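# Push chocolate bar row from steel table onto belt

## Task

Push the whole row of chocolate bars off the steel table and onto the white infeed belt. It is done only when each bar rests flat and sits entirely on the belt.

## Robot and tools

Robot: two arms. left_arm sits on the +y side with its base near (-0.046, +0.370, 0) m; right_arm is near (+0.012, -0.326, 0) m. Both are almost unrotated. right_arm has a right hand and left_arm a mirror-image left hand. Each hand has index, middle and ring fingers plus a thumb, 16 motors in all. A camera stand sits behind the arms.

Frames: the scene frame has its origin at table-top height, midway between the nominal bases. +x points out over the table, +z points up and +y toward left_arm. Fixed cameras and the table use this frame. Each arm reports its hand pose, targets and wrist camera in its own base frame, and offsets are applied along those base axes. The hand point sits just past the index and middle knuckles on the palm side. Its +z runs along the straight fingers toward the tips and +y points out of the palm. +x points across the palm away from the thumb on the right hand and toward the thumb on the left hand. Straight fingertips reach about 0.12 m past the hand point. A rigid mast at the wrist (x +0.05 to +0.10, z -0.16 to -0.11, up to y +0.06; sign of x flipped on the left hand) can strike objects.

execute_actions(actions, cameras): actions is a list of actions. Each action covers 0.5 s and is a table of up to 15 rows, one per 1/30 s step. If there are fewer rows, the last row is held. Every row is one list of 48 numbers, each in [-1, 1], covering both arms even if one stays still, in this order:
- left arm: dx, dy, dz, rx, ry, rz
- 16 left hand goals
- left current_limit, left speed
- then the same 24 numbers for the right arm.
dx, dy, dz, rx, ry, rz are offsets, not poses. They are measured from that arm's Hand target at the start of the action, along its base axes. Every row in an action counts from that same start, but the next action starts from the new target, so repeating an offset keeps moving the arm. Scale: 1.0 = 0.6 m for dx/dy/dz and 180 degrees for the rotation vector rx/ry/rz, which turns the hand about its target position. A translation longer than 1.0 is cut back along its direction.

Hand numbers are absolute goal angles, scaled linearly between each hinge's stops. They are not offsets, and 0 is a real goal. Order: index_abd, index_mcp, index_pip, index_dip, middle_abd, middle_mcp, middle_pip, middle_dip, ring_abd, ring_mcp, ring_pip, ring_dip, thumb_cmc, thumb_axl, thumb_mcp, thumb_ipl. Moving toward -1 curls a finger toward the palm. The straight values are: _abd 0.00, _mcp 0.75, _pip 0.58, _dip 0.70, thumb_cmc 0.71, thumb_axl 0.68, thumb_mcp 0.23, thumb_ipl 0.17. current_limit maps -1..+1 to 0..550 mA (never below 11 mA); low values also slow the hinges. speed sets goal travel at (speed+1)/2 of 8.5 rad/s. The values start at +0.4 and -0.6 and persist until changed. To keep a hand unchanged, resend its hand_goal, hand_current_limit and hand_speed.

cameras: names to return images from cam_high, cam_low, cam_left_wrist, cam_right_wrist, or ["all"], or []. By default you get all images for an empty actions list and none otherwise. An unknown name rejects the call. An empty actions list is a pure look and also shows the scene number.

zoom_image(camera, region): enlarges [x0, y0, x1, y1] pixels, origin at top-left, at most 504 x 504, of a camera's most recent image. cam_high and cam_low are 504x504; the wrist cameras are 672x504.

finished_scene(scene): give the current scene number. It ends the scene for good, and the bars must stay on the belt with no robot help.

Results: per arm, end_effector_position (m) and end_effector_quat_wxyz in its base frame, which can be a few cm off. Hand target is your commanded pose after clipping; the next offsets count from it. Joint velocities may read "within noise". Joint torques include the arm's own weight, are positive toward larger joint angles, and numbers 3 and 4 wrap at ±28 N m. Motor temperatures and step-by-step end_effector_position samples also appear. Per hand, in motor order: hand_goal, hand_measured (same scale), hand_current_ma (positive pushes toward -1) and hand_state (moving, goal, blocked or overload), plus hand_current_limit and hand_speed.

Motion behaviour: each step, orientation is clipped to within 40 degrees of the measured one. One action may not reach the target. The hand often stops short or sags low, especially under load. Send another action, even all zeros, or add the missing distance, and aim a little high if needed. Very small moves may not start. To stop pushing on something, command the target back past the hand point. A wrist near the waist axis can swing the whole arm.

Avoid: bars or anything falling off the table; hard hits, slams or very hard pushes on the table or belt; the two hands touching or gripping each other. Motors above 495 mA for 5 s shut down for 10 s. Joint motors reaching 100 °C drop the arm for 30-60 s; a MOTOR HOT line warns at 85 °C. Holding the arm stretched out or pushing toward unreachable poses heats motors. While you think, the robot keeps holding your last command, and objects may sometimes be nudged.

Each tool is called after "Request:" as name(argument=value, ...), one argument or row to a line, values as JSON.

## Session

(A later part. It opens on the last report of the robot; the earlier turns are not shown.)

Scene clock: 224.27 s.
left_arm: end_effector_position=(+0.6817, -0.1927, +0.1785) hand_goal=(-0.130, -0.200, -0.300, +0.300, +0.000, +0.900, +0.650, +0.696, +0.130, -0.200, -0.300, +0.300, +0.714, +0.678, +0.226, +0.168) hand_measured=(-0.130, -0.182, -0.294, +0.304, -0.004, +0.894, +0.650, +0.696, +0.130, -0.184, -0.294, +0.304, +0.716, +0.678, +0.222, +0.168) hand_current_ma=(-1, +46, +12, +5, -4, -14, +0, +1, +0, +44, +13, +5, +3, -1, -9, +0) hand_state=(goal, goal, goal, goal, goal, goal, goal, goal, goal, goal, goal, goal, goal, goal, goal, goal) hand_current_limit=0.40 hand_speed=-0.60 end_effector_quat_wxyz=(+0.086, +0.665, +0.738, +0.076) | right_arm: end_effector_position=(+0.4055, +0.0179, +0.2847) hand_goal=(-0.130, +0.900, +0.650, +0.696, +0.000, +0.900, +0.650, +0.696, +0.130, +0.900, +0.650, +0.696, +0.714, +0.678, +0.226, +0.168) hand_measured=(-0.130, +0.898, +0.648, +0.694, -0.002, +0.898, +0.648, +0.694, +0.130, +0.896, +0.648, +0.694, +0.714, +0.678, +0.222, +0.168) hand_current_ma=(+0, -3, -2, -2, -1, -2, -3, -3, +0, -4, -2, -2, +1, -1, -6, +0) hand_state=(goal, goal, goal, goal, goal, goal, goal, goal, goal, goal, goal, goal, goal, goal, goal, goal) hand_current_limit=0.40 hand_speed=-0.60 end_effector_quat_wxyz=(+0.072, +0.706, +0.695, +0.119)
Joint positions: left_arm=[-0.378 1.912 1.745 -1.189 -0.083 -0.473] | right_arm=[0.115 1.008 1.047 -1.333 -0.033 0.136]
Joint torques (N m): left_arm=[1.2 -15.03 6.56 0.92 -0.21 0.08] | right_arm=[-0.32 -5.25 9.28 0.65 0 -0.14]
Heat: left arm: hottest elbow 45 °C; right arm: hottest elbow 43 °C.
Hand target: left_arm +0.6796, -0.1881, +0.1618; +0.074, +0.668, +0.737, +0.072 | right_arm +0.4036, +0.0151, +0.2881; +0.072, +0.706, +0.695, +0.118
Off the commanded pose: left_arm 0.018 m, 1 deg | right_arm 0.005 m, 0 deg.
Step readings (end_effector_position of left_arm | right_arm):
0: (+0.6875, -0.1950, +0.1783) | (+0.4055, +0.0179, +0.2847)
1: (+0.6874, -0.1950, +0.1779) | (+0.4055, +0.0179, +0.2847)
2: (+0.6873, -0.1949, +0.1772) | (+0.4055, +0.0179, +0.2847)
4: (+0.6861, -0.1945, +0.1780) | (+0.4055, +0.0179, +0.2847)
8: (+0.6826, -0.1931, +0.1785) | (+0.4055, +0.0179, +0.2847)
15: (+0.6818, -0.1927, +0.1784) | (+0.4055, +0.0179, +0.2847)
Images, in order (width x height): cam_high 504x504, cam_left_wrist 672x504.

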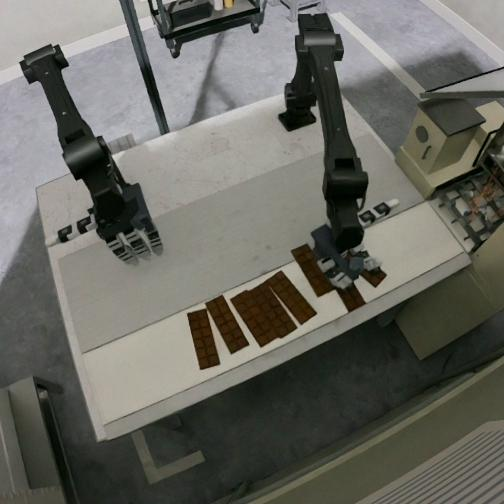

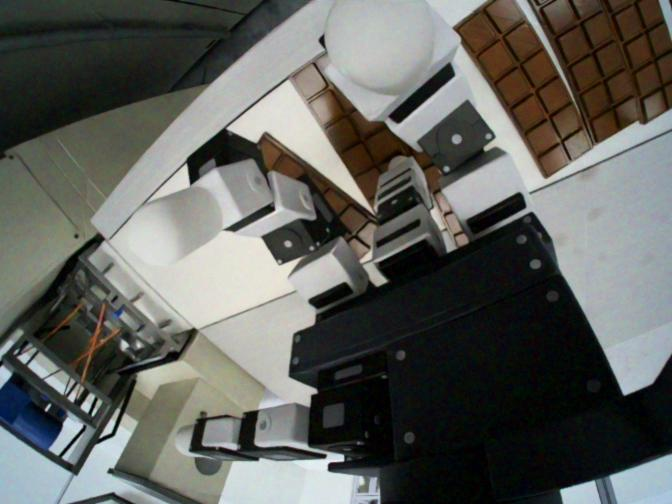

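Request:
execute_actions(
  actions=[
    [[-0.02,0.002,-0.002,0,0,0,-0.13,-0.2,-0.3,0.3,0,0.90,0.65,0.696,0.13,-0.2,-0.3,0.3,0.714,0.678,0.226,0.168,0.4,-0.6,0,0,0,0,0,0,-0.13,0.90,0.65,0.696,0,0.90,0.65,0.696,0.13,0.90,0.65,0.696,0.714,0.678,0.226,0.168,0.4,-0.6]],
  ],
  cameras=["cam_high"],
)

Request:
zoom_image(
  camera="cam_high",
  region=[285, 230, 375, 320],
)

Scene clock: 225.43 s.
left_arm: end_effector_position=(+0.6742, -0.1899, +0.1789) hand_goal=(-0.130, -0.200, -0.300, +0.300, +0.000, +0.900, +0.650, +0.696, +0.130, -0.200, -0.300, +0.300, +0.714, +0.678, +0.226, +0.168) hand_measured=(-0.130, -0.182, -0.294, +0.304, -0.024, +0.874, +0.636, +0.690, +0.130, -0.184, -0.294, +0.304, +0.716, +0.678, +0.222, +0.168) hand_current_ma=(-1, +46, +12, +5, -52, -77, -33, -13, +0, +44, +13, +5, +3, -1, -9, +0) hand_state=(goal, goal, goal, goal, blocked, blocked, goal, goal, goal, goal, goal, goal, goal, goal, goal, goal) hand_current_limit=0.40 hand_speed=-0.60 end_effector_quat_wxyz=(+0.092, +0.665, +0.737, +0.078) | right_arm: end_effector_position=(+0.4055, +0.0179, +0.2847) hand_goal=(-0.130, +0.900, +0.650, +0.696, +0.000, +0.900, +0.650, +0.696, +0.130, +0.900, +0.650, +0.696, +0.714, +0.678, +0.226, +0.168) hand_measured=(-0.130, +0.898, +0.648, +0.694, -0.002, +0.898, +0.648, +0.694, +0.130, +0.896, +0.648, +0.694, +0.714, +0.678, +0.222, +0.168) hand_current_ma=(+0, -3, -2, -2, -1, -2, -3, -3, +0, -4, -2, -2, +1, -1, -6, +0) hand_state=(goal, goal, goal, goal, goal, goal, goal, goal, goal, goal, goal, goal, goal, goal, goal, goal) hand_current_limit=0.40 hand_speed=-0.60 end_effector_quat_wxyz=(+0.072, +0.706, +0.695, +0.119)
Joint positions: left_arm=[-0.378 1.883 1.7 -1.16 -0.082 -0.473] | right_arm=[0.115 1.008 1.047 -1.333 -0.033 0.136]
Joint torques (N m): left_arm=[0.85 -14.86 6.42 0.54 -0.3 0.02] | right_arm=[-0.44 -5.36 9.26 0.69 0 -0.14]
Heat: left arm: hottest elbow 44 °C; right arm: hottest elbow 43 °C.
Hand target: left_arm +0.6677, -0.1869, +0.1604; +0.074, +0.668, +0.737, +0.072 | right_arm +0.4036, +0.0151, +0.2881; +0.072, +0.706, +0.695, +0.118
Off the commanded pose: left_arm 0.020 m, 2 deg | right_arm 0.005 m, 0 deg.
Step readings (end_effector_position of left_arm | right_arm):
0: (+0.6817, -0.1927, +0.1785) | (+0.4055, +0.0179, +0.2847)
1: (+0.6817, -0.1927, +0.1783) | (+0.4055, +0.0179, +0.2847)
2: (+0.6812, -0.1925, +0.1783) | (+0.4055, +0.0179, +0.2847)
4: (+0.6789, -0.1916, +0.1788) | (+0.4055, +0.0179, +0.2847)
8: (+0.6748, -0.1901, +0.1791) | (+0.4055, +0.0179, +0.2847)
15: (+0.6742, -0.1899, +0.1791) | (+0.4055, +0.0179, +0.2847)
Images, in order (width x height): cam_high 504x504.

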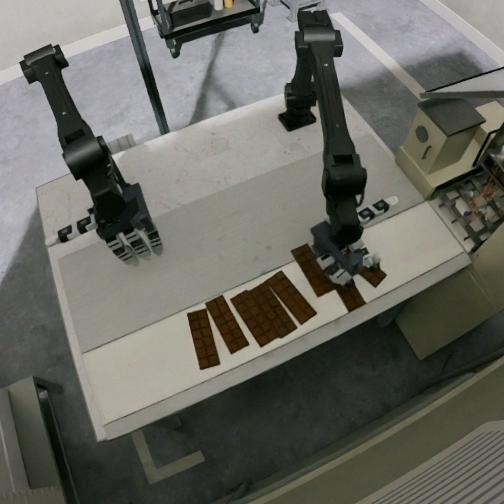

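Scaled by 5.600 from the camera's 504x504 image, which has a finer 720x720 frame.

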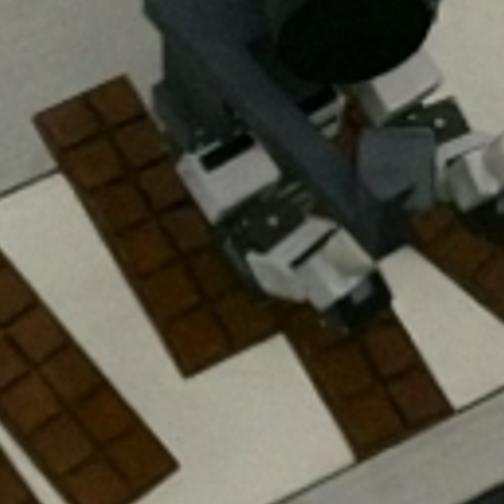

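Request:
execute_actions(
  actions=[
    [[-0.018,0.0,0.0,0,0,0,-0.13,-0.2,-0.3,0.3,0,0.90,0.65,0.696,0.13,-0.2,-0.3,0.3,0.714,0.678,0.226,0.168,0.4,-0.6,0,0,0,0,0,0,-0.13,0.90,0.65,0.696,0,0.90,0.65,0.696,0.13,0.90,0.65,0.696,0.714,0.678,0.226,0.168,0.4,-0.6]],
  ],
  cameras=["cam_high"],
)

Request:
zoom_image(
  camera="cam_high",
  region=[285, 230, 375, 320],
)

Scene clock: 226.70 s.
left_arm: end_effector_position=(+0.6653, -0.1862, +0.1790) hand_goal=(-0.130, -0.200, -0.300, +0.300, +0.000, +0.900, +0.650, +0.696, +0.130, -0.200, -0.300, +0.300, +0.714, +0.678, +0.226, +0.168) hand_measured=(-0.130, -0.182, -0.294, +0.304, -0.024, +0.864, +0.630, +0.686, +0.130, -0.184, -0.294, +0.304, +0.716, +0.678, +0.222, +0.168) hand_current_ma=(-1, +46, +12, +5, -55, -111, -53, -22, +0, +44, +13, +5, +3, -1, -9, +0) hand_state=(goal, goal, goal, goal, blocked, blocked, blocked, goal, goal, goal, goal, goal, goal, goal, goal, goal) hand_current_limit=0.40 hand_speed=-0.60 end_effector_quat_wxyz=(+0.092, +0.665, +0.737, +0.079) | right_arm: end_effector_position=(+0.4055, +0.0179, +0.2847) hand_goal=(-0.130, +0.900, +0.650, +0.696, +0.000, +0.900, +0.650, +0.696, +0.130, +0.900, +0.650, +0.696, +0.714, +0.678, +0.226, +0.168) hand_measured=(-0.130, +0.898, +0.648, +0.694, -0.002, +0.898, +0.648, +0.694, +0.130, +0.896, +0.648, +0.694, +0.714, +0.678, +0.222, +0.168) hand_current_ma=(+0, -3, -2, -2, -1, -2, -3, -3, +0, -4, -2, -2, +1, -1, -6, +0) hand_state=(goal, goal, goal, goal, goal, goal, goal, goal, goal, goal, goal, goal, goal, goal, goal, goal) hand_current_limit=0.40 hand_speed=-0.60 end_effector_quat_wxyz=(+0.072, +0.706, +0.695, +0.119)
Joint positions: left_arm=[-0.378 1.858 1.661 -1.147 -0.083 -0.473] | right_arm=[0.115 1.008 1.047 -1.333 -0.033 0.136]
Joint torques (N m): left_arm=[0.38 -14.51 6.34 0.5 -0.31 -0.04] | right_arm=[-0.5 -5.13 9.28 0.62 0 -0.12]
Heat: left arm: hottest elbow 44 °C; right arm: hottest elbow 43 °C.
Hand target: left_arm +0.6568, -0.1869, +0.1606; +0.074, +0.668, +0.737, +0.072 | right_arm +0.4036, +0.0151, +0.2881; +0.072, +0.706, +0.695, +0.118
Off the commanded pose: left_arm 0.020 m, 2 deg | right_arm 0.005 m, 0 deg.
Step readings (end_effector_position of left_arm | right_arm):
0: (+0.6742, -0.1899, +0.1789) | (+0.4055, +0.0179, +0.2847)
1: (+0.6741, -0.1898, +0.1790) | (+0.4055, +0.0179, +0.2847)
2: (+0.6736, -0.1896, +0.1786) | (+0.4055, +0.0179, +0.2847)
4: (+0.6713, -0.1887, +0.1788) | (+0.4055, +0.0179, +0.2847)
8: (+0.6666, -0.1867, +0.1792) | (+0.4055, +0.0179, +0.2847)
15: (+0.6654, -0.1862, +0.1789) | (+0.4055, +0.0179, +0.2847)
Images, in order (width x height): cam_high 504x504.

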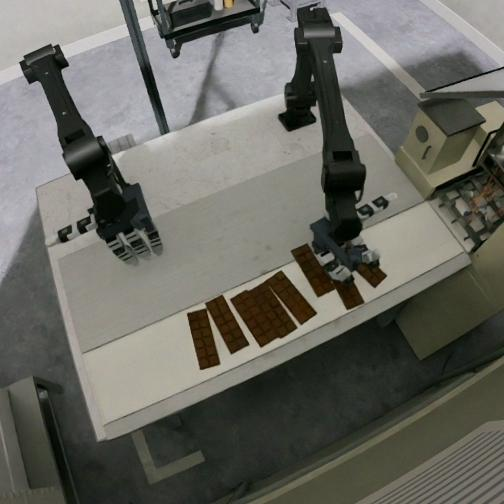

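Scaled by 5.600 from the camera's 504x504 image, which has a finer 720x720 frame.

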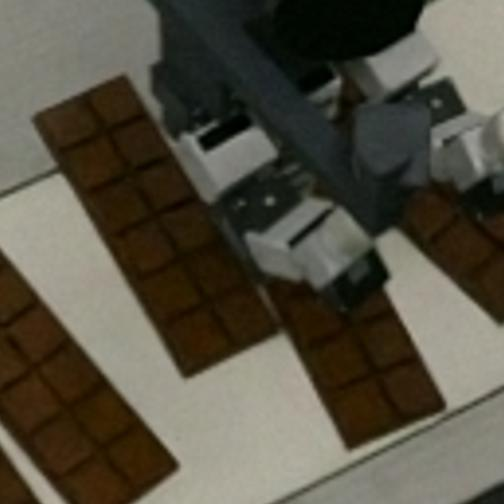

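Request:
execute_actions(
  actions=[
    [[-0.012,0.0,0.0,0,0,0,-0.13,-0.2,-0.3,0.3,0,0.90,0.65,0.696,0.13,-0.2,-0.3,0.3,0.714,0.678,0.226,0.168,0.4,-0.6,0,0,0,0,0,0,-0.13,0.90,0.65,0.696,0,0.90,0.65,0.696,0.13,0.90,0.65,0.696,0.714,0.678,0.226,0.168,0.4,-0.6]],
  ],
  cameras=["cam_high"],
)

Request:
zoom_image(
  camera="cam_high",
  region=[285, 230, 375, 320],
)

Scene clock: 227.90 s.
left_arm: end_effector_position=(+0.6597, -0.1841, +0.1789) hand_goal=(-0.130, -0.200, -0.300, +0.300, +0.000, +0.900, +0.650, +0.696, +0.130, -0.200, -0.300, +0.300, +0.714, +0.678, +0.226, +0.168) hand_measured=(-0.130, -0.182, -0.294, +0.304, -0.024, +0.862, +0.628, +0.684, +0.130, -0.184, -0.294, +0.304, +0.716, +0.678, +0.222, +0.168) hand_current_ma=(-1, +46, +12, +5, -55, -125, -60, -25, +0, +44, +13, +5, +3, -1, -9, +0) hand_state=(goal, goal, goal, goal, blocked, blocked, blocked, goal, goal, goal, goal, goal, goal, goal, goal, goal) hand_current_limit=0.40 hand_speed=-0.60 end_effector_quat_wxyz=(+0.092, +0.665, +0.737, +0.080) | right_arm: end_effector_position=(+0.4055, +0.0179, +0.2847) hand_goal=(-0.130, +0.900, +0.650, +0.696, +0.000, +0.900, +0.650, +0.696, +0.130, +0.900, +0.650, +0.696, +0.714, +0.678, +0.226, +0.168) hand_measured=(-0.130, +0.898, +0.648, +0.694, -0.002, +0.898, +0.648, +0.694, +0.130, +0.896, +0.648, +0.694, +0.714, +0.678, +0.222, +0.168) hand_current_ma=(+0, -3, -2, -2, -1, -2, -3, -3, +0, -4, -2, -2, +1, -1, -6, +0) hand_state=(goal, goal, goal, goal, goal, goal, goal, goal, goal, goal, goal, goal, goal, goal, goal, goal) hand_current_limit=0.40 hand_speed=-0.60 end_effector_quat_wxyz=(+0.072, +0.706, +0.695, +0.119)
Joint positions: left_arm=[-0.379 1.841 1.637 -1.137 -0.085 -0.473] | right_arm=[0.115 1.008 1.047 -1.333 -0.033 0.136]
Joint torques (N m): left_arm=[0.09 -14.39 6.3 0.4 -0.28 -0.09] | right_arm=[-0.56 -5.07 9.26 0.61 0 -0.13]
Heat: left arm: hottest elbow 44 °C; right arm: hottest elbow 43 °C.
Hand target: left_arm +0.6496, -0.1869, +0.1605; +0.074, +0.668, +0.737, +0.072 | right_arm +0.4036, +0.0151, +0.2881; +0.072, +0.706, +0.695, +0.118
Off the commanded pose: left_arm 0.021 m, 2 deg | right_arm 0.005 m, 0 deg.
Step readings (end_effector_position of left_arm | right_arm):
0: (+0.6653, -0.1862, +0.1790) | (+0.4055, +0.0179, +0.2847)
1: (+0.6653, -0.1862, +0.1790) | (+0.4055, +0.0179, +0.2847)
2: (+0.6650, -0.1860, +0.1788) | (+0.4055, +0.0179, +0.2847)
4: (+0.6632, -0.1856, +0.1785) | (+0.4055, +0.0179, +0.2847)
8: (+0.6602, -0.1844, +0.1788) | (+0.4055, +0.0179, +0.2847)
15: (+0.6598, -0.1842, +0.1791) | (+0.4055, +0.0179, +0.2847)
Images, in order (width x height): cam_high 504x504.

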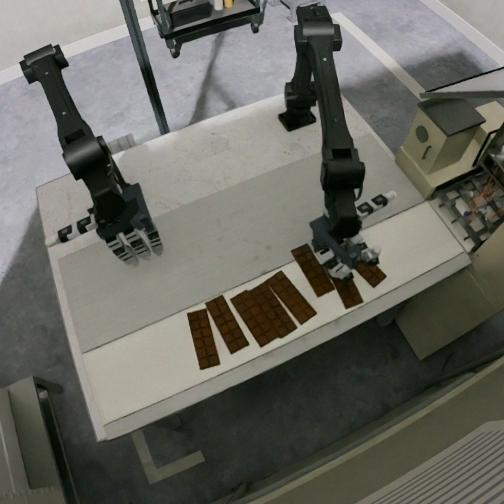

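Scaled by 5.600 from the camera's 504x504 image, which has a finer 720x720 frame.

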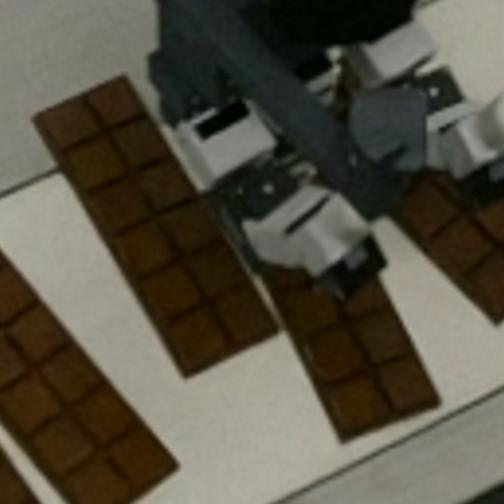

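Request:
execute_actions(
  actions=[
    [[-0.012,0.003,0.0,0,0,0,-0.13,-0.2,-0.3,0.3,0,0.90,0.65,0.696,0.13,-0.2,-0.3,0.3,0.714,0.678,0.226,0.168,0.4,-0.6,0,0,0,0,0,0,-0.13,0.90,0.65,0.696,0,0.90,0.65,0.696,0.13,0.90,0.65,0.696,0.714,0.678,0.226,0.168,0.4,-0.6]],
    [[0.006,-0.001,0.03,0,0,0,-0.13,-0.2,-0.3,0.3,0,0.90,0.65,0.696,0.13,-0.2,-0.3,0.3,0.714,0.678,0.226,0.168,0.4,-0.6,0,0,0,0,0,0,-0.13,0.90,0.65,0.696,0,0.90,0.65,0.696,0.13,0.90,0.65,0.696,0.714,0.678,0.226,0.168,0.4,-0.6]],
    [[0.0,0.0,0.05,0,0,0,-0.13,-0.2,-0.3,0.3,0,0.90,0.65,0.696,0.13,-0.2,-0.3,0.3,0.714,0.678,0.226,0.168,0.4,-0.6,0,0,0,0,0,0,-0.13,0.90,0.65,0.696,0,0.90,0.65,0.696,0.13,0.90,0.65,0.696,0.714,0.678,0.226,0.168,0.4,-0.6]],
  ],
  cameras=["cam_high"],
)

Request:
zoom_image(
  camera="cam_high",
  region=[285, 230, 375, 320],
)

Scene clock: 230.43 s.
left_arm: end_effector_position=(+0.6361, -0.1753, +0.1812) hand_goal=(-0.130, -0.200, -0.300, +0.300, +0.000, +0.900, +0.650, +0.696, +0.130, -0.200, -0.300, +0.300, +0.714, +0.678, +0.226, +0.168) hand_measured=(-0.130, -0.182, -0.294, +0.304, -0.004, +0.894, +0.646, +0.694, +0.130, -0.184, -0.294, +0.304, +0.716, +0.678, +0.222, +0.168) hand_current_ma=(-1, +46, +12, +5, -5, -12, -7, -5, +0, +44, +13, +5, +3, -1, -9, +0) hand_state=(goal, goal, goal, goal, goal, goal, goal, goal, goal, goal, goal, goal, goal, goal, goal, goal) hand_current_limit=0.40 hand_speed=-0.60 end_effector_quat_wxyz=(+0.051, +0.669, +0.739, +0.065) | right_arm: end_effector_position=(+0.4055, +0.0179, +0.2847) hand_goal=(-0.130, +0.900, +0.650, +0.696, +0.000, +0.900, +0.650, +0.696, +0.130, +0.900, +0.650, +0.696, +0.714, +0.678, +0.226, +0.168) hand_measured=(-0.130, +0.898, +0.648, +0.694, -0.002, +0.898, +0.648, +0.694, +0.130, +0.896, +0.648, +0.694, +0.714, +0.678, +0.222, +0.168) hand_current_ma=(+0, -3, -2, -2, -1, -2, -3, -3, +0, -4, -2, -2, +1, -1, -6, +0) hand_state=(goal, goal, goal, goal, goal, goal, goal, goal, goal, goal, goal, goal, goal, goal, goal, goal) hand_current_limit=0.40 hand_speed=-0.60 end_effector_quat_wxyz=(+0.072, +0.706, +0.695, +0.119)
Joint positions: left_arm=[-0.38 1.821 1.638 -1.246 -0.086 -0.473] | right_arm=[0.115 1.008 1.047 -1.333 -0.033 0.136]
Joint torques (N m): left_arm=[0.15 -14.92 11.54 0.16 -0.21 -0.11] | right_arm=[-0.56 -5.36 9.22 0.62 0.01 -0.15]
Heat: left arm: hottest elbow 44 °C; right arm: hottest elbow 43 °C.
Hand target: left_arm +0.6461, -0.1857, +0.2086; +0.074, +0.668, +0.737, +0.072 | right_arm +0.4036, +0.0151, +0.2881; +0.072, +0.706, +0.695, +0.118
Off the commanded pose: left_arm 0.031 m, 3 deg | right_arm 0.005 m, 0 deg.
Step readings (end_effector_position of left_arm | right_arm):
0: (+0.6597, -0.1841, +0.1789) | (+0.4055, +0.0179, +0.2847)
1: (+0.6597, -0.1841, +0.1789) | (+0.4055, +0.0179, +0.2847)
2: (+0.6590, -0.1839, +0.1787) | (+0.4055, +0.0179, +0.2847)
4: (+0.6573, -0.1834, +0.1787) | (+0.4055, +0.0179, +0.2847)
8: (+0.6534, -0.1820, +0.1788) | (+0.4055, +0.0179, +0.2847)
15: (+0.6526, -0.1819, +0.1790) | (+0.4055, +0.0179, +0.2847)
16: (+0.6526, -0.1819, +0.1790) | (+0.4055, +0.0179, +0.2847)
17: (+0.6526, -0.1819, +0.1790) | (+0.4055, +0.0179, +0.2847)
19: (+0.6515, -0.1815, +0.1784) | (+0.4055, +0.0179, +0.2847)
23: (+0.6489, -0.1805, +0.1777) | (+0.4055, +0.0179, +0.2847)
30: (+0.6474, -0.1798, +0.1775) | (+0.4055, +0.0179, +0.2847)
31: (+0.6474, -0.1798, +0.1777) | (+0.4055, +0.0179, +0.2847)
32: (+0.6467, -0.1795, +0.1784) | (+0.4055, +0.0179, +0.2847)
34: (+0.6419, -0.1777, +0.1773) | (+0.4055, +0.0179, +0.2847)
38: (+0.6358, -0.1752, +0.1768) | (+0.4055, +0.0179, +0.2847)
45: (+0.6363, -0.1754, +0.1810) | (+0.4055, +0.0179, +0.2847)
Images, in order (width x height): cam_high 504x504.

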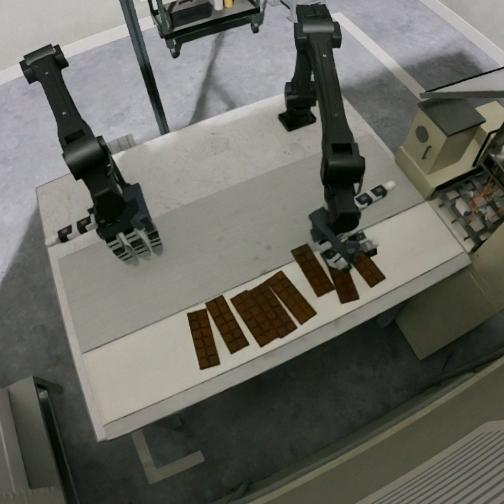

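Scaled by 5.600 from the camera's 504x504 image, which has a finer 720x720 frame.

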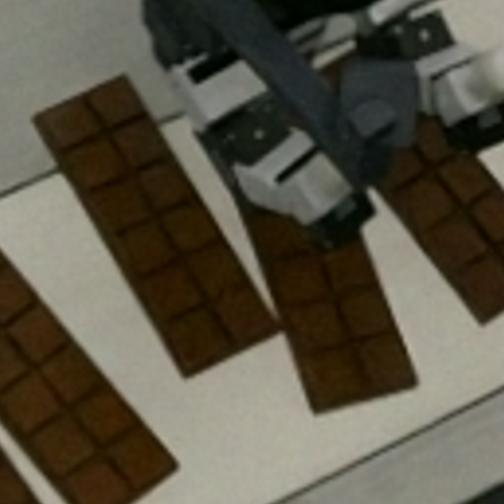

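Request:
execute_actions(
  actions=[
    [[0.0,0.0,0.06,0,0,0,-0.13,-0.2,-0.3,0.3,0,0.90,0.65,0.696,0.13,-0.2,-0.3,0.3,0.714,0.678,0.226,0.168,0.4,-0.6,0,0,0,0,0,0,-0.13,0.90,0.65,0.696,0,0.90,0.65,0.696,0.13,0.90,0.65,0.696,0.714,0.678,0.226,0.168,0.4,-0.6]],
    [[-0.04,0.0,0.03,0,0,0,-0.13,-0.2,-0.3,0.3,0,0.90,0.65,0.696,0.13,-0.2,-0.3,0.3,0.714,0.678,0.226,0.168,0.4,-0.6,0,0,0,0,0,0,-0.13,0.90,0.65,0.696,0,0.90,0.65,0.696,0.13,0.90,0.65,0.696,0.714,0.678,0.226,0.168,0.4,-0.6]],
    [[-0.08,-0.02,0.0,0,0,0,-0.13,0.90,0.65,0.696,0,0.90,0.65,0.696,0.13,0.90,0.65,0.696,0.714,0.678,0.226,0.168,0.4,-0.6,0,0,0,0,0,0,-0.13,0.90,0.65,0.696,0,0.90,0.65,0.696,0.13,0.90,0.65,0.696,0.714,0.678,0.226,0.168,0.4,-0.6]],
    [[-0.07,-0.02,0.0,0,0,0,-0.13,0.90,0.65,0.696,0,0.90,0.65,0.696,0.13,0.90,0.65,0.696,0.714,0.678,0.226,0.168,0.4,-0.6,0,0,0,0,0,0,-0.13,0.90,0.65,0.696,0,0.90,0.65,0.696,0.13,0.90,0.65,0.696,0.714,0.678,0.226,0.168,0.4,-0.6]],
  ],
  cameras=["cam_high"],
)

Request:
zoom_image(
  camera="cam_high",
  region=[285, 230, 405, 350],
)

Scene clock: 233.87 s.
left_arm: end_effector_position=(+0.5317, -0.2103, +0.2522) hand_goal=(-0.130, +0.900, +0.650, +0.696, +0.000, +0.900, +0.650, +0.696, +0.130, +0.900, +0.650, +0.696, +0.714, +0.678, +0.226, +0.168) hand_measured=(-0.130, +0.896, +0.648, +0.694, -0.002, +0.896, +0.646, +0.694, +0.130, +0.896, +0.646, +0.694, +0.716, +0.678, +0.222, +0.168) hand_current_ma=(-1, -8, -5, -4, -4, -8, -6, -4, +0, -7, -5, -4, +3, -1, -9, +0) hand_state=(goal, goal, goal, goal, goal, goal, goal, goal, goal, goal, goal, goal, goal, goal, goal, goal) hand_current_limit=0.40 hand_speed=-0.60 end_effector_quat_wxyz=(+0.059, +0.674, +0.733, +0.068) | right_arm: end_effector_position=(+0.4055, +0.0179, +0.2847) hand_goal=(-0.130, +0.900, +0.650, +0.696, +0.000, +0.900, +0.650, +0.696, +0.130, +0.900, +0.650, +0.696, +0.714, +0.678, +0.226, +0.168) hand_measured=(-0.130, +0.898, +0.648, +0.694, -0.002, +0.898, +0.648, +0.694, +0.130, +0.896, +0.648, +0.694, +0.714, +0.678, +0.222, +0.168) hand_current_ma=(+0, -3, -2, -2, -1, -2, -3, -3, +0, -4, -2, -2, +1, -1, -6, +0) hand_state=(goal, goal, goal, goal, goal, goal, goal, goal, goal, goal, goal, goal, goal, goal, goal, goal) hand_current_limit=0.40 hand_speed=-0.60 end_effector_quat_wxyz=(+0.072, +0.706, +0.695, +0.119)
Joint positions: left_arm=[-0.525 1.579 1.506 -1.352 -0.107 -0.601] | right_arm=[0.115 1.008 1.047 -1.333 -0.033 0.136]
Joint torques (N m): left_arm=[0.73 -12.63 7.91 0.92 -0.31 -0.11] | right_arm=[-0.38 -5.42 9.26 0.65 0 -0.14]
Heat: left arm: hottest elbow 44 °C; right arm: hottest elbow 43 °C.
Hand target: left_arm +0.5320, -0.2099, +0.2626; +0.074, +0.668, +0.737, +0.072 | right_arm +0.4036, +0.0151, +0.2881; +0.072, +0.706, +0.695, +0.118
Off the commanded pose: left_arm 0.010 m, 2 deg | right_arm 0.005 m, 0 deg.
Step readings (end_effector_position of left_arm | right_arm):
0: (+0.6360, -0.1753, +0.1811) | (+0.4055, +0.0179, +0.2847)
1: (+0.6360, -0.1753, +0.1814) | (+0.4055, +0.0179, +0.2847)
2: (+0.6354, -0.1751, +0.1824) | (+0.4055, +0.0179, +0.2847)
4: (+0.6337, -0.1744, +0.1868) | (+0.4055, +0.0179, +0.2847)
8: (+0.6373, -0.1759, +0.2031) | (+0.4055, +0.0179, +0.2847)
15: (+0.6392, -0.1766, +0.2135) | (+0.4055, +0.0179, +0.2847)
16: (+0.6388, -0.1765, +0.2133) | (+0.4055, +0.0179, +0.2847)
17: (+0.6381, -0.1767, +0.2135) | (+0.4055, +0.0179, +0.2847)
19: (+0.6350, -0.1783, +0.2151) | (+0.4055, +0.0179, +0.2847)
23: (+0.6299, -0.1793, +0.2280) | (+0.4055, +0.0179, +0.2847)
30: (+0.6239, -0.1811, +0.2496) | (+0.4055, +0.0179, +0.2847)
31: (+0.6236, -0.1816, +0.2501) | (+0.4055, +0.0179, +0.2847)
32: (+0.6215, -0.1829, +0.2495) | (+0.4055, +0.0179, +0.2847)
34: (+0.6106, -0.1825, +0.2451) | (+0.4055, +0.0179, +0.2847)
38: (+0.5864, -0.1880, +0.2403) | (+0.4055, +0.0179, +0.2847)
45: (+0.5746, -0.1999, +0.2520) | (+0.4055, +0.0179, +0.2847)
46: (+0.5742, -0.1994, +0.2522) | (+0.4055, +0.0179, +0.2847)
47: (+0.5728, -0.1990, +0.2519) | (+0.4055, +0.0179, +0.2847)
49: (+0.5635, -0.1963, +0.2479) | (+0.4055, +0.0179, +0.2847)
53: (+0.5427, -0.1997, +0.2434) | (+0.4055, +0.0179, +0.2847)
60: (+0.5321, -0.2114, +0.2523) | (+0.4055, +0.0179, +0.2847)
Images, in order (width x height): cam_high 504x504.

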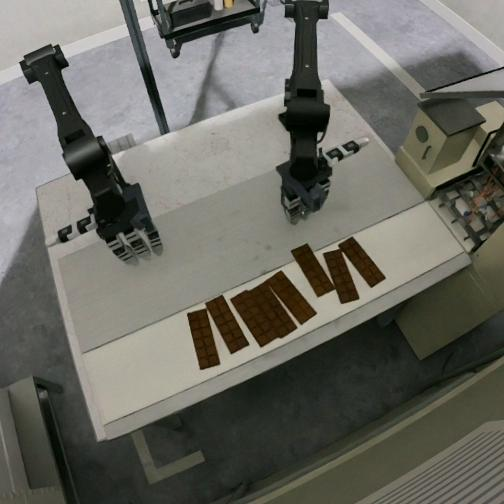

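Scaled by 4.200 from the camera's 504x504 image, which has a finer 720x720 frame.

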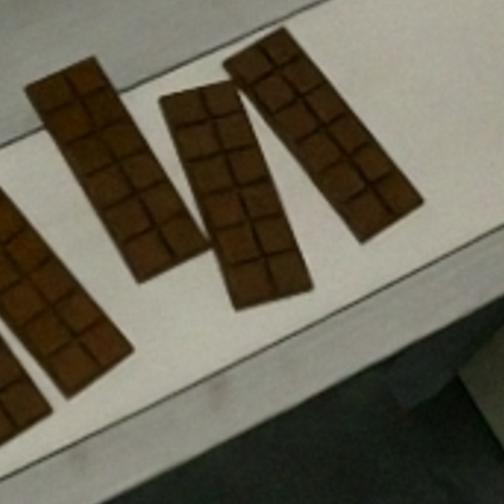

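Request:
zoom_image(
  camera="cam_high",
  region=[310, 220, 380, 290],
)

Scaled by 7.200 from the camera's 504x504 image, which has a finer 720x720 frame.

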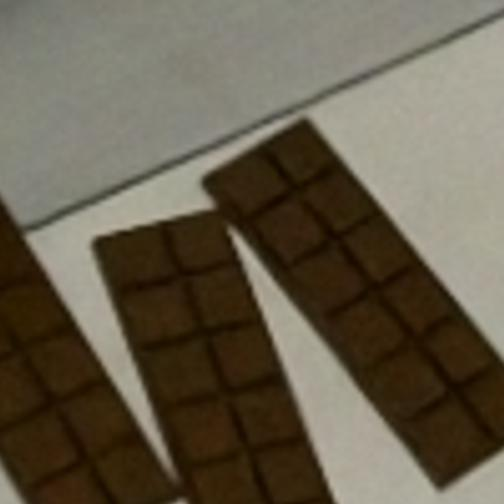

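Request:
execute_actions(
  actions=[
    [[-0.015,-0.029,-0.03,0,0,0,-0.13,-0.2,-0.3,0.3,0,0.90,0.65,0.696,0.13,-0.2,-0.3,0.3,0.714,0.678,0.226,0.168,0.4,-0.6,0,0,0,0,0,0,-0.13,0.90,0.65,0.696,0,0.90,0.65,0.696,0.13,0.90,0.65,0.696,0.714,0.678,0.226,0.168,0.4,-0.6]],
    [[0,0,-0.035,0,0,0,-0.13,-0.2,-0.3,0.3,0,0.90,0.65,0.696,0.13,-0.2,-0.3,0.3,0.714,0.678,0.226,0.168,0.4,-0.6,0,0,0,0,0,0,-0.13,0.90,0.65,0.696,0,0.90,0.65,0.696,0.13,0.90,0.65,0.696,0.714,0.678,0.226,0.168,0.4,-0.6]],
  ],
  cameras=["cam_high"],
)

Request:
zoom_image(
  camera="cam_high",
  region=[245, 190, 365, 310],
)

Scene clock: 238.83 s.
left_arm: end_effector_position=(+0.5210, -0.2243, +0.2213) hand_goal=(-0.130, -0.200, -0.300, +0.300, +0.000, +0.900, +0.650, +0.696, +0.130, -0.200, -0.300, +0.300, +0.714, +0.678, +0.226, +0.168) hand_measured=(-0.130, -0.182, -0.294, +0.304, -0.002, +0.896, +0.646, +0.694, +0.130, -0.182, -0.294, +0.304, +0.716, +0.678, +0.222, +0.168) hand_current_ma=(-1, +51, +12, +5, -4, -8, -6, -4, +0, +50, +13, +5, +3, -1, -9, +0) hand_state=(goal, goal, goal, goal, goal, goal, goal, goal, goal, goal, goal, goal, goal, goal, goal, goal) hand_current_limit=0.40 hand_speed=-0.60 end_effector_quat_wxyz=(+0.065, +0.672, +0.734, +0.070) | right_arm: end_effector_position=(+0.4055, +0.0179, +0.2847) hand_goal=(-0.130, +0.900, +0.650, +0.696, +0.000, +0.900, +0.650, +0.696, +0.130, +0.900, +0.650, +0.696, +0.714, +0.678, +0.226, +0.168) hand_measured=(-0.130, +0.898, +0.648, +0.694, -0.002, +0.898, +0.648, +0.694, +0.130, +0.896, +0.648, +0.694, +0.714, +0.678, +0.222, +0.168) hand_current_ma=(+0, -3, -2, -2, -1, -2, -3, -3, +0, -4, -2, -2, +1, -1, -6, +0) hand_state=(goal, goal, goal, goal, goal, goal, goal, goal, goal, goal, goal, goal, goal, goal, goal, goal) hand_current_limit=0.40 hand_speed=-0.60 end_effector_quat_wxyz=(+0.072, +0.706, +0.695, +0.119)
Joint positions: left_arm=[-0.562 1.578 1.42 -1.258 -0.115 -0.642] | right_arm=[0.115 1.008 1.047 -1.333 -0.033 0.136]
Joint torques (N m): left_arm=[0.5 -11.52 8.08 1.13 -0.39 -0.16] | right_arm=[-0.32 -5.19 9.33 0.65 0 -0.14]
Heat: left arm: hottest elbow 44 °C; right arm: hottest elbow 43 °C.
Hand target: left_arm +0.5230, -0.2272, +0.2235; +0.074, +0.668, +0.737, +0.072 | right_arm +0.4036, +0.0151, +0.2881; +0.072, +0.706, +0.695, +0.118
Off the commanded pose: left_arm 0.004 m, 1 deg | right_arm 0.005 m, 0 deg.
Step readings (end_effector_position of left_arm | right_arm):
0: (+0.5317, -0.2103, +0.2522) | (+0.4055, +0.0179, +0.2847)
1: (+0.5316, -0.2101, +0.2519) | (+0.4055, +0.0179, +0.2847)
2: (+0.5316, -0.2101, +0.2511) | (+0.4055, +0.0179, +0.2847)
4: (+0.5307, -0.2112, +0.2479) | (+0.4055, +0.0179, +0.2847)
8: (+0.5248, -0.2178, +0.2393) | (+0.4055, +0.0179, +0.2847)
15: (+0.5217, -0.2253, +0.2381) | (+0.4055, +0.0179, +0.2847)
16: (+0.5218, -0.2252, +0.2380) | (+0.4055, +0.0179, +0.2847)
17: (+0.5223, -0.2254, +0.2373) | (+0.4055, +0.0179, +0.2847)
19: (+0.5231, -0.2258, +0.2337) | (+0.4055, +0.0179, +0.2847)
23: (+0.5205, -0.2240, +0.2231) | (+0.4055, +0.0179, +0.2847)
30: (+0.5209, -0.2243, +0.2212) | (+0.4055, +0.0179, +0.2847)
Images, in order (width x height): cam_high 504x504.

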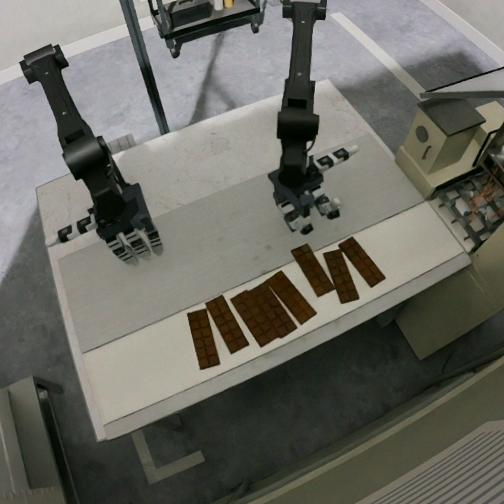

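Scaled by 4.200 from the camera's 504x504 image, which has a finer 720x720 frame.

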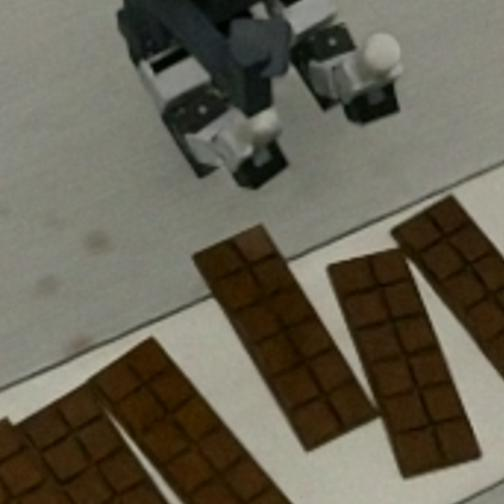

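Request:
execute_actions(
  actions=[
    [[0.0,-0.027,-0.04,0,0,0,-0.13,-0.2,-0.3,0.3,0,0.90,0.65,0.696,0.13,-0.2,-0.3,0.3,0.714,0.678,0.226,0.168,0.4,-0.6,0,0,0,0,0,0,-0.13,0.90,0.65,0.696,0,0.90,0.65,0.696,0.13,0.90,0.65,0.696,0.714,0.678,0.226,0.168,0.4,-0.6]],
    [[0,0,-0.036,0,0,0,-0.13,-0.2,-0.3,0.3,0,0.90,0.65,0.696,0.13,-0.2,-0.3,0.3,0.714,0.678,0.226,0.168,0.4,-0.6,0,0,0,0,0,0,-0.13,0.90,0.65,0.696,0,0.90,0.65,0.696,0.13,0.90,0.65,0.696,0.714,0.678,0.226,0.168,0.4,-0.6]],
  ],
  cameras=["cam_high"],
)

Request:
zoom_image(
  camera="cam_high",
  region=[245, 190, 365, 310],
)

Scene clock: 240.90 s.
left_arm: end_effector_position=(+0.5208, -0.2392, +0.1810) hand_goal=(-0.130, -0.200, -0.300, +0.300, +0.000, +0.900, +0.650, +0.696, +0.130, -0.200, -0.300, +0.300, +0.714, +0.678, +0.226, +0.168) hand_measured=(-0.130, -0.182, -0.294, +0.304, -0.002, +0.896, +0.646, +0.694, +0.130, -0.182, -0.294, +0.304, +0.716, +0.678, +0.222, +0.168) hand_current_ma=(-1, +48, +12, +5, -4, -8, -6, -4, +0, +47, +13, +5, +3, -1, -9, +0) hand_state=(goal, goal, goal, goal, goal, goal, goal, goal, goal, goal, goal, goal, goal, goal, goal, goal) hand_current_limit=0.40 hand_speed=-0.60 end_effector_quat_wxyz=(+0.070, +0.671, +0.735, +0.071) | right_arm: end_effector_position=(+0.4055, +0.0179, +0.2847) hand_goal=(-0.130, +0.900, +0.650, +0.696, +0.000, +0.900, +0.650, +0.696, +0.130, +0.900, +0.650, +0.696, +0.714, +0.678, +0.226, +0.168) hand_measured=(-0.130, +0.898, +0.648, +0.694, -0.002, +0.898, +0.648, +0.694, +0.130, +0.896, +0.648, +0.694, +0.714, +0.678, +0.222, +0.168) hand_current_ma=(+0, -3, -2, -2, -1, -2, -3, -3, +0, -4, -2, -2, +1, -1, -6, +0) hand_state=(goal, goal, goal, goal, goal, goal, goal, goal, goal, goal, goal, goal, goal, goal, goal, goal) hand_current_limit=0.40 hand_speed=-0.60 end_effector_quat_wxyz=(+0.072, +0.706, +0.695, +0.119)
Joint positions: left_arm=[-0.589 1.616 1.356 -1.149 -0.12 -0.669] | right_arm=[0.115 1.008 1.047 -1.333 -0.033 0.136]
Joint torques (N m): left_arm=[0.38 -10.99 7.94 1.14 -0.39 -0.16] | right_arm=[-0.56 -5.3 9.22 0.64 0.01 -0.13]
Heat: left arm: hottest elbow 44 °C; right arm: hottest elbow 43 °C.
Hand target: left_arm +0.5230, -0.2434, +0.1778; +0.074, +0.668, +0.737, +0.072 | right_arm +0.4036, +0.0151, +0.2881; +0.072, +0.706, +0.695, +0.118
Off the commanded pose: left_arm 0.006 m, 1 deg | right_arm 0.005 m, 0 deg.
Step readings (end_effector_position of left_arm | right_arm):
0: (+0.5210, -0.2243, +0.2213) | (+0.4055, +0.0179, +0.2847)
1: (+0.5211, -0.2244, +0.2213) | (+0.4055, +0.0179, +0.2847)
2: (+0.5215, -0.2246, +0.2210) | (+0.4055, +0.0179, +0.2847)
4: (+0.5227, -0.2268, +0.2195) | (+0.4055, +0.0179, +0.2847)
8: (+0.5219, -0.2332, +0.2118) | (+0.4055, +0.0179, +0.2847)
15: (+0.5205, -0.2393, +0.2024) | (+0.4055, +0.0179, +0.2847)
16: (+0.5205, -0.2392, +0.2021) | (+0.4055, +0.0179, +0.2847)
17: (+0.5209, -0.2394, +0.2014) | (+0.4055, +0.0179, +0.2847)
19: (+0.5221, -0.2401, +0.1984) | (+0.4055, +0.0179, +0.2847)
23: (+0.5201, -0.2387, +0.1876) | (+0.4055, +0.0179, +0.2847)
30: (+0.5205, -0.2390, +0.1809) | (+0.4055, +0.0179, +0.2847)
Images, in order (width x height): cam_high 504x504.

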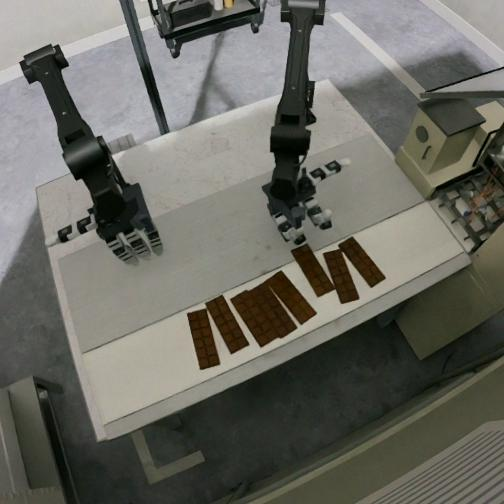

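Scaled by 4.200 from the camera's 504x504 image, which has a finer 720x720 frame.

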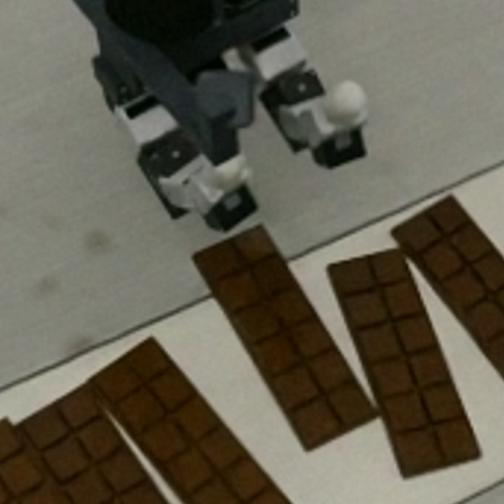

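Request:
execute_actions(
  actions=[
    [[0.045,0,0.0,0,0,0,-0.13,-0.2,-0.3,0.3,0,0.90,0.65,0.696,0.13,-0.2,-0.3,0.3,0.714,0.678,0.226,0.168,0.4,-0.6,0,0,0,0,0,0,-0.13,0.90,0.65,0.696,0,0.90,0.65,0.696,0.13,0.90,0.65,0.696,0.714,0.678,0.226,0.168,0.4,-0.6]],
    [[0.035,0,0.003,0,0,0,-0.13,-0.2,-0.3,0.3,0,0.90,0.65,0.696,0.13,-0.2,-0.3,0.3,0.714,0.678,0.226,0.168,0.4,-0.6,0,0,0,0,0,0,-0.13,0.90,0.65,0.696,0,0.90,0.65,0.696,0.13,0.90,0.65,0.696,0.714,0.678,0.226,0.168,0.4,-0.6]],
  ],
  cameras=["cam_high"],
)

Request:
zoom_image(
  camera="cam_high",
  region=[245, 190, 365, 310],
)

Scene clock: 243.20 s.
left_arm: end_effector_position=(+0.5556, -0.2391, +0.1674) hand_goal=(-0.130, -0.200, -0.300, +0.300, +0.000, +0.900, +0.650, +0.696, +0.130, -0.200, -0.300, +0.300, +0.714, +0.678, +0.226, +0.168) hand_measured=(-0.130, -0.182, -0.294, +0.304, +0.002, +0.902, +0.652, +0.698, +0.130, -0.182, -0.294, +0.304, +0.716, +0.678, +0.222, +0.168) hand_current_ma=(-1, +47, +12, +5, +1, +1, +4, +4, +0, +46, +13, +5, +3, -1, -9, +0) hand_state=(goal, goal, goal, goal, goal, goal, goal, goal, goal, goal, goal, goal, goal, goal, goal, goal) hand_current_limit=0.40 hand_speed=-0.60 end_effector_quat_wxyz=(+0.064, +0.667, +0.739, +0.070) | right_arm: end_effector_position=(+0.4055, +0.0179, +0.2847) hand_goal=(-0.130, +0.900, +0.650, +0.696, +0.000, +0.900, +0.650, +0.696, +0.130, +0.900, +0.650, +0.696, +0.714, +0.678, +0.226, +0.168) hand_measured=(-0.130, +0.898, +0.648, +0.694, -0.002, +0.898, +0.648, +0.694, +0.130, +0.896, +0.648, +0.694, +0.714, +0.678, +0.222, +0.168) hand_current_ma=(+0, -3, -2, -2, -1, -2, -3, -3, +0, -4, -2, -2, +1, -1, -6, +0) hand_state=(goal, goal, goal, goal, goal, goal, goal, goal, goal, goal, goal, goal, goal, goal, goal, goal) hand_current_limit=0.40 hand_speed=-0.60 end_effector_quat_wxyz=(+0.072, +0.706, +0.695, +0.119)
Joint positions: left_arm=[-0.553 1.707 1.439 -1.15 -0.114 -0.648] | right_arm=[0.115 1.008 1.047 -1.333 -0.033 0.136]
Joint torques (N m): left_arm=[1.61 -11.81 11.41 0.1 -0.27 0.12] | right_arm=[-0.44 -5.54 9.26 0.61 0.01 -0.13]
Heat: left arm: hottest elbow 44 °C; right arm: hottest elbow 43 °C.
Hand target: left_arm +0.5711, -0.2433, +0.1797; +0.074, +0.668, +0.737, +0.072 | right_arm +0.4036, +0.0151, +0.2881; +0.072, +0.706, +0.695, +0.118
Off the commanded pose: left_arm 0.020 m, 1 deg | right_arm 0.005 m, 0 deg.
Step readings (end_effector_position of left_arm | right_arm):
0: (+0.5208, -0.2392, +0.1810) | (+0.4055, +0.0179, +0.2847)
1: (+0.5208, -0.2392, +0.1810) | (+0.4055, +0.0179, +0.2847)
2: (+0.5209, -0.2392, +0.1804) | (+0.4055, +0.0179, +0.2847)
4: (+0.5217, -0.2390, +0.1774) | (+0.4055, +0.0179, +0.2847)
8: (+0.5268, -0.2390, +0.1659) | (+0.4055, +0.0179, +0.2847)
15: (+0.5329, -0.2380, +0.1680) | (+0.4055, +0.0179, +0.2847)
16: (+0.5333, -0.2375, +0.1676) | (+0.4055, +0.0179, +0.2847)
17: (+0.5343, -0.2373, +0.1673) | (+0.4055, +0.0179, +0.2847)
19: (+0.5400, -0.2369, +0.1669) | (+0.4055, +0.0179, +0.2847)
23: (+0.5511, -0.2397, +0.1669) | (+0.4055, +0.0179, +0.2847)
30: (+0.5548, -0.2396, +0.1673) | (+0.4055, +0.0179, +0.2847)
Images, in order (width x height): cam_high 504x504.

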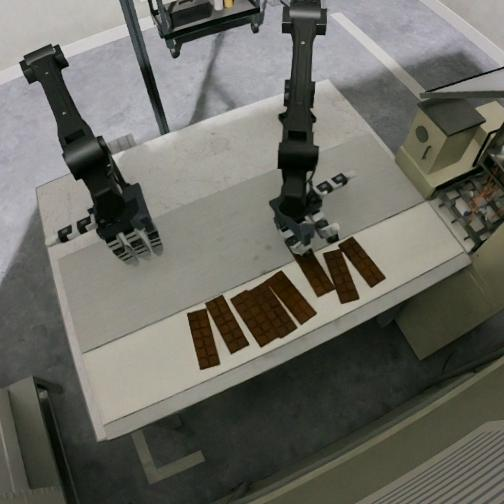

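Scaled by 4.200 from the camera's 504x504 image, which has a finer 720x720 frame.

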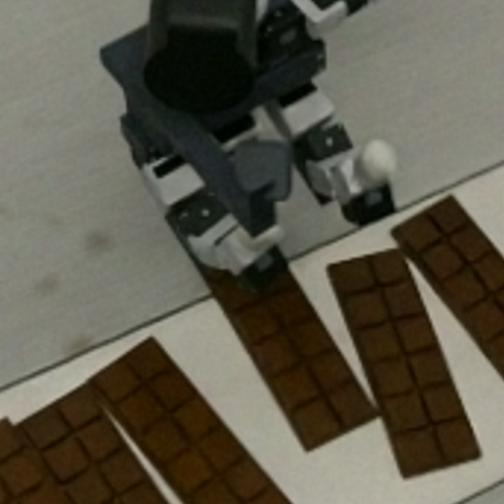

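Request:
execute_actions(
  actions=[
    [[0.035,0,0.004,0,0,0,-0.13,-0.2,-0.3,0.3,0,0.90,0.65,0.696,0.13,-0.2,-0.3,0.3,0.714,0.678,0.226,0.168,0.4,-0.6,0,0,0,0,0,0,-0.13,0.90,0.65,0.696,0,0.90,0.65,0.696,0.13,0.90,0.65,0.696,0.714,0.678,0.226,0.168,0.4,-0.6]],
    [[0.025,0,0.0,0,0,0,-0.13,-0.2,-0.3,0.3,0,0.90,0.65,0.696,0.13,-0.2,-0.3,0.3,0.714,0.678,0.226,0.168,0.4,-0.6,0,0,0,0,0,0,-0.13,0.90,0.65,0.696,0,0.90,0.65,0.696,0.13,0.90,0.65,0.696,0.714,0.678,0.226,0.168,0.4,-0.6]],
  ],
  cameras=["cam_high"],
)

Request:
zoom_image(
  camera="cam_high",
  region=[265, 210, 385, 330],
)

Scene clock: 245.00 s.
left_arm: end_effector_position=(+0.5910, -0.2409, +0.1713) hand_goal=(-0.130, -0.200, -0.300, +0.300, +0.000, +0.900, +0.650, +0.696, +0.130, -0.200, -0.300, +0.300, +0.714, +0.678, +0.226, +0.168) hand_measured=(-0.130, -0.182, -0.294, +0.304, +0.000, +0.910, +0.656, +0.698, +0.130, -0.182, -0.294, +0.304, +0.716, +0.678, +0.222, +0.168) hand_current_ma=(-1, +47, +12, +5, +0, +22, +11, +5, +0, +46, +13, +5, +3, -1, -9, +0) hand_state=(goal, goal, goal, goal, goal, goal, goal, goal, goal, goal, goal, goal, goal, goal, goal, goal) hand_current_limit=0.40 hand_speed=-0.60 end_effector_quat_wxyz=(+0.064, +0.667, +0.739, +0.069) | right_arm: end_effector_position=(+0.4055, +0.0179, +0.2847) hand_goal=(-0.130, +0.900, +0.650, +0.696, +0.000, +0.900, +0.650, +0.696, +0.130, +0.900, +0.650, +0.696, +0.714, +0.678, +0.226, +0.168) hand_measured=(-0.130, +0.898, +0.648, +0.694, -0.002, +0.898, +0.648, +0.694, +0.130, +0.896, +0.648, +0.694, +0.714, +0.678, +0.222, +0.168) hand_current_ma=(+0, -3, -2, -2, -1, -2, -3, -3, +0, -4, -2, -2, +1, -1, -6, +0) hand_state=(goal, goal, goal, goal, goal, goal, goal, goal, goal, goal, goal, goal, goal, goal, goal, goal) hand_current_limit=0.40 hand_speed=-0.60 end_effector_quat_wxyz=(+0.072, +0.706, +0.695, +0.119)
Joint positions: left_arm=[-0.521 1.783 1.552 -1.184 -0.108 -0.614] | right_arm=[0.115 1.008 1.047 -1.333 -0.033 0.136]
Joint torques (N m): left_arm=[1.55 -12.75 11.56 0.24 -0.3 0.12] | right_arm=[-0.62 -5.07 9.26 0.62 0 -0.13]
Heat: left arm: hottest elbow 44 °C; right arm: hottest elbow 43 °C.
Hand target: left_arm +0.6071, -0.2434, +0.1820; +0.074, +0.668, +0.737, +0.072 | right_arm +0.4036, +0.0151, +0.2881; +0.072, +0.706, +0.695, +0.118
Off the commanded pose: left_arm 0.020 m, 1 deg | right_arm 0.005 m, 0 deg.
Step readings (end_effector_position of left_arm | right_arm):
0: (+0.5556, -0.2391, +0.1674) | (+0.4055, +0.0179, +0.2847)
1: (+0.5556, -0.2392, +0.1673) | (+0.4055, +0.0179, +0.2847)
2: (+0.5565, -0.2390, +0.1677) | (+0.4055, +0.0179, +0.2847)
4: (+0.5613, -0.2396, +0.1689) | (+0.4055, +0.0179, +0.2847)
8: (+0.5721, -0.2419, +0.1706) | (+0.4055, +0.0179, +0.2847)
15: (+0.5758, -0.2403, +0.1707) | (+0.4055, +0.0179, +0.2847)
16: (+0.5759, -0.2404, +0.1707) | (+0.4055, +0.0179, +0.2847)
17: (+0.5765, -0.2400, +0.1706) | (+0.4055, +0.0179, +0.2847)
19: (+0.5797, -0.2415, +0.1712) | (+0.4055, +0.0179, +0.2847)
23: (+0.5879, -0.2423, +0.1714) | (+0.4055, +0.0179, +0.2847)
30: (+0.5908, -0.2407, +0.1713) | (+0.4055, +0.0179, +0.2847)
Images, in order (width x height): cam_high 504x504.

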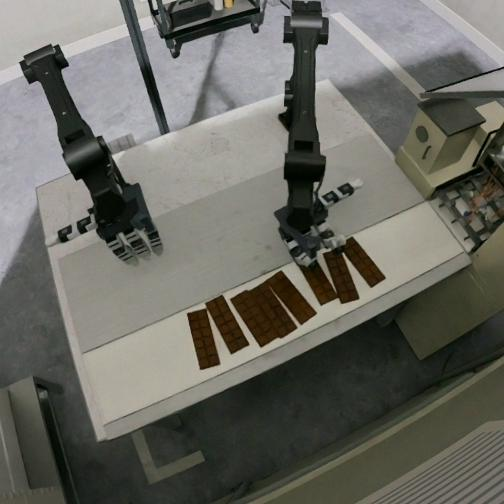

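Scaled by 4.200 from the camera's 504x504 image, which has a finer 720x720 frame.

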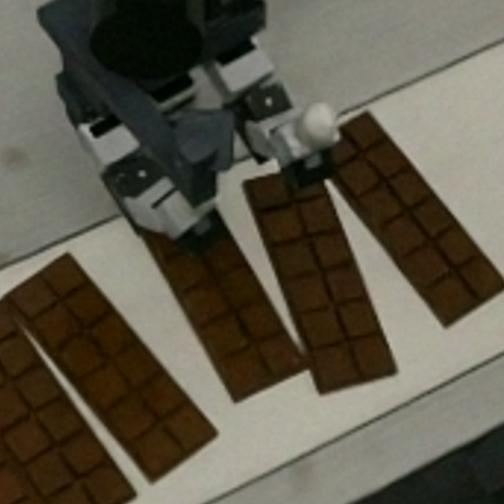

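Request:
execute_actions(
  actions=[
    [[0.025,0,0.0,0,0,0,-0.13,-0.2,-0.3,0.3,0,0.90,0.65,0.696,0.13,-0.2,-0.3,0.3,0.714,0.678,0.226,0.168,0.4,-0.6,0,0,0,0,0,0,-0.13,0.90,0.65,0.696,0,0.90,0.65,0.696,0.13,0.90,0.65,0.696,0.714,0.678,0.226,0.168,0.4,-0.6]],
    [[0.02,0,0.0,0,0,0,-0.13,-0.2,-0.3,0.3,0,0.90,0.65,0.696,0.13,-0.2,-0.3,0.3,0.714,0.678,0.226,0.168,0.4,-0.6,0,0,0,0,0,0,-0.13,0.90,0.65,0.696,0,0.90,0.65,0.696,0.13,0.90,0.65,0.696,0.714,0.678,0.226,0.168,0.4,-0.6]],
  ],
  cameras=["cam_high"],
)

Request:
zoom_image(
  camera="cam_high",
  region=[265, 210, 385, 330],
)

Scene clock: 247.00 s.
left_arm: end_effector_position=(+0.6181, -0.2418, +0.1722) hand_goal=(-0.130, -0.200, -0.300, +0.300, +0.000, +0.900, +0.650, +0.696, +0.130, -0.200, -0.300, +0.300, +0.714, +0.678, +0.226, +0.168) hand_measured=(-0.130, -0.182, -0.294, +0.304, +0.000, +0.910, +0.656, +0.698, +0.130, -0.182, -0.294, +0.304, +0.716, +0.678, +0.222, +0.168) hand_current_ma=(-1, +47, +12, +5, +0, +25, +14, +5, +0, +46, +13, +5, +3, -1, -9, +0) hand_state=(goal, goal, goal, goal, goal, goal, goal, goal, goal, goal, goal, goal, goal, goal, goal, goal) hand_current_limit=0.40 hand_speed=-0.60 end_effector_quat_wxyz=(+0.065, +0.667, +0.739, +0.069) | right_arm: end_effector_position=(+0.4055, +0.0179, +0.2847) hand_goal=(-0.130, +0.900, +0.650, +0.696, +0.000, +0.900, +0.650, +0.696, +0.130, +0.900, +0.650, +0.696, +0.714, +0.678, +0.226, +0.168) hand_measured=(-0.130, +0.898, +0.648, +0.694, -0.002, +0.898, +0.648, +0.694, +0.130, +0.896, +0.648, +0.694, +0.714, +0.678, +0.222, +0.168) hand_current_ma=(+0, -3, -2, -2, -1, -2, -3, -3, +0, -4, -2, -2, +1, -1, -6, +0) hand_state=(goal, goal, goal, goal, goal, goal, goal, goal, goal, goal, goal, goal, goal, goal, goal, goal) hand_current_limit=0.40 hand_speed=-0.60 end_effector_quat_wxyz=(+0.072, +0.706, +0.695, +0.119)
Joint positions: left_arm=[-0.499 1.844 1.641 -1.209 -0.104 -0.592] | right_arm=[0.115 1.008 1.047 -1.333 -0.033 0.136]
Joint torques (N m): left_arm=[1.61 -13.39 11.49 0.21 -0.29 0.13] | right_arm=[-0.38 -5.3 9.28 0.61 0.01 -0.12]
Heat: left arm: hottest elbow 44 °C; right arm: hottest elbow 43 °C.
Hand target: left_arm +0.6341, -0.2433, +0.1822; +0.074, +0.667, +0.737, +0.072 | right_arm +0.4036, +0.0151, +0.2881; +0.072, +0.706, +0.695, +0.118
Off the commanded pose: left_arm 0.019 m, 1 deg | right_arm 0.005 m, 0 deg.
Step readings (end_effector_position of left_arm | right_arm):
0: (+0.5910, -0.2409, +0.1713) | (+0.4055, +0.0179, +0.2847)
1: (+0.5911, -0.2410, +0.1715) | (+0.4055, +0.0179, +0.2847)
2: (+0.5915, -0.2410, +0.1716) | (+0.4055, +0.0179, +0.2847)
4: (+0.5946, -0.2423, +0.1718) | (+0.4055, +0.0179, +0.2847)
8: (+0.6031, -0.2428, +0.1718) | (+0.4055, +0.0179, +0.2847)
15: (+0.6059, -0.2413, +0.1718) | (+0.4055, +0.0179, +0.2847)
16: (+0.6062, -0.2411, +0.1717) | (+0.4055, +0.0179, +0.2847)
17: (+0.6068, -0.2409, +0.1720) | (+0.4055, +0.0179, +0.2847)
19: (+0.6093, -0.2420, +0.1720) | (+0.4055, +0.0179, +0.2847)
23: (+0.6156, -0.2431, +0.1721) | (+0.4055, +0.0179, +0.2847)
30: (+0.6179, -0.2417, +0.1720) | (+0.4055, +0.0179, +0.2847)
Images, in order (width x height): cam_high 504x504.

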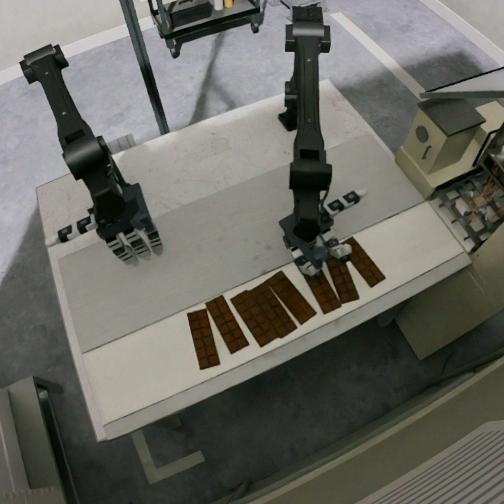

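Scaled by 4.200 from the camera's 504x504 image, which has a finer 720x720 frame.

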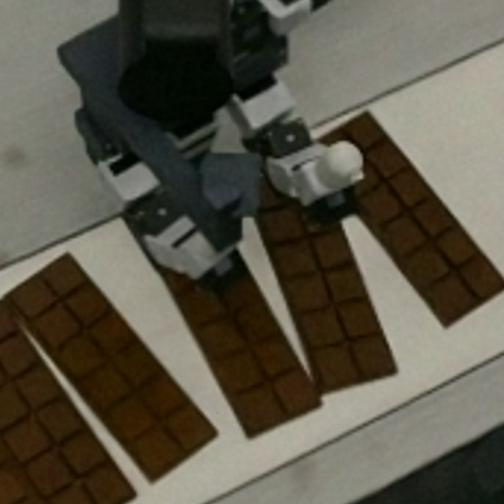

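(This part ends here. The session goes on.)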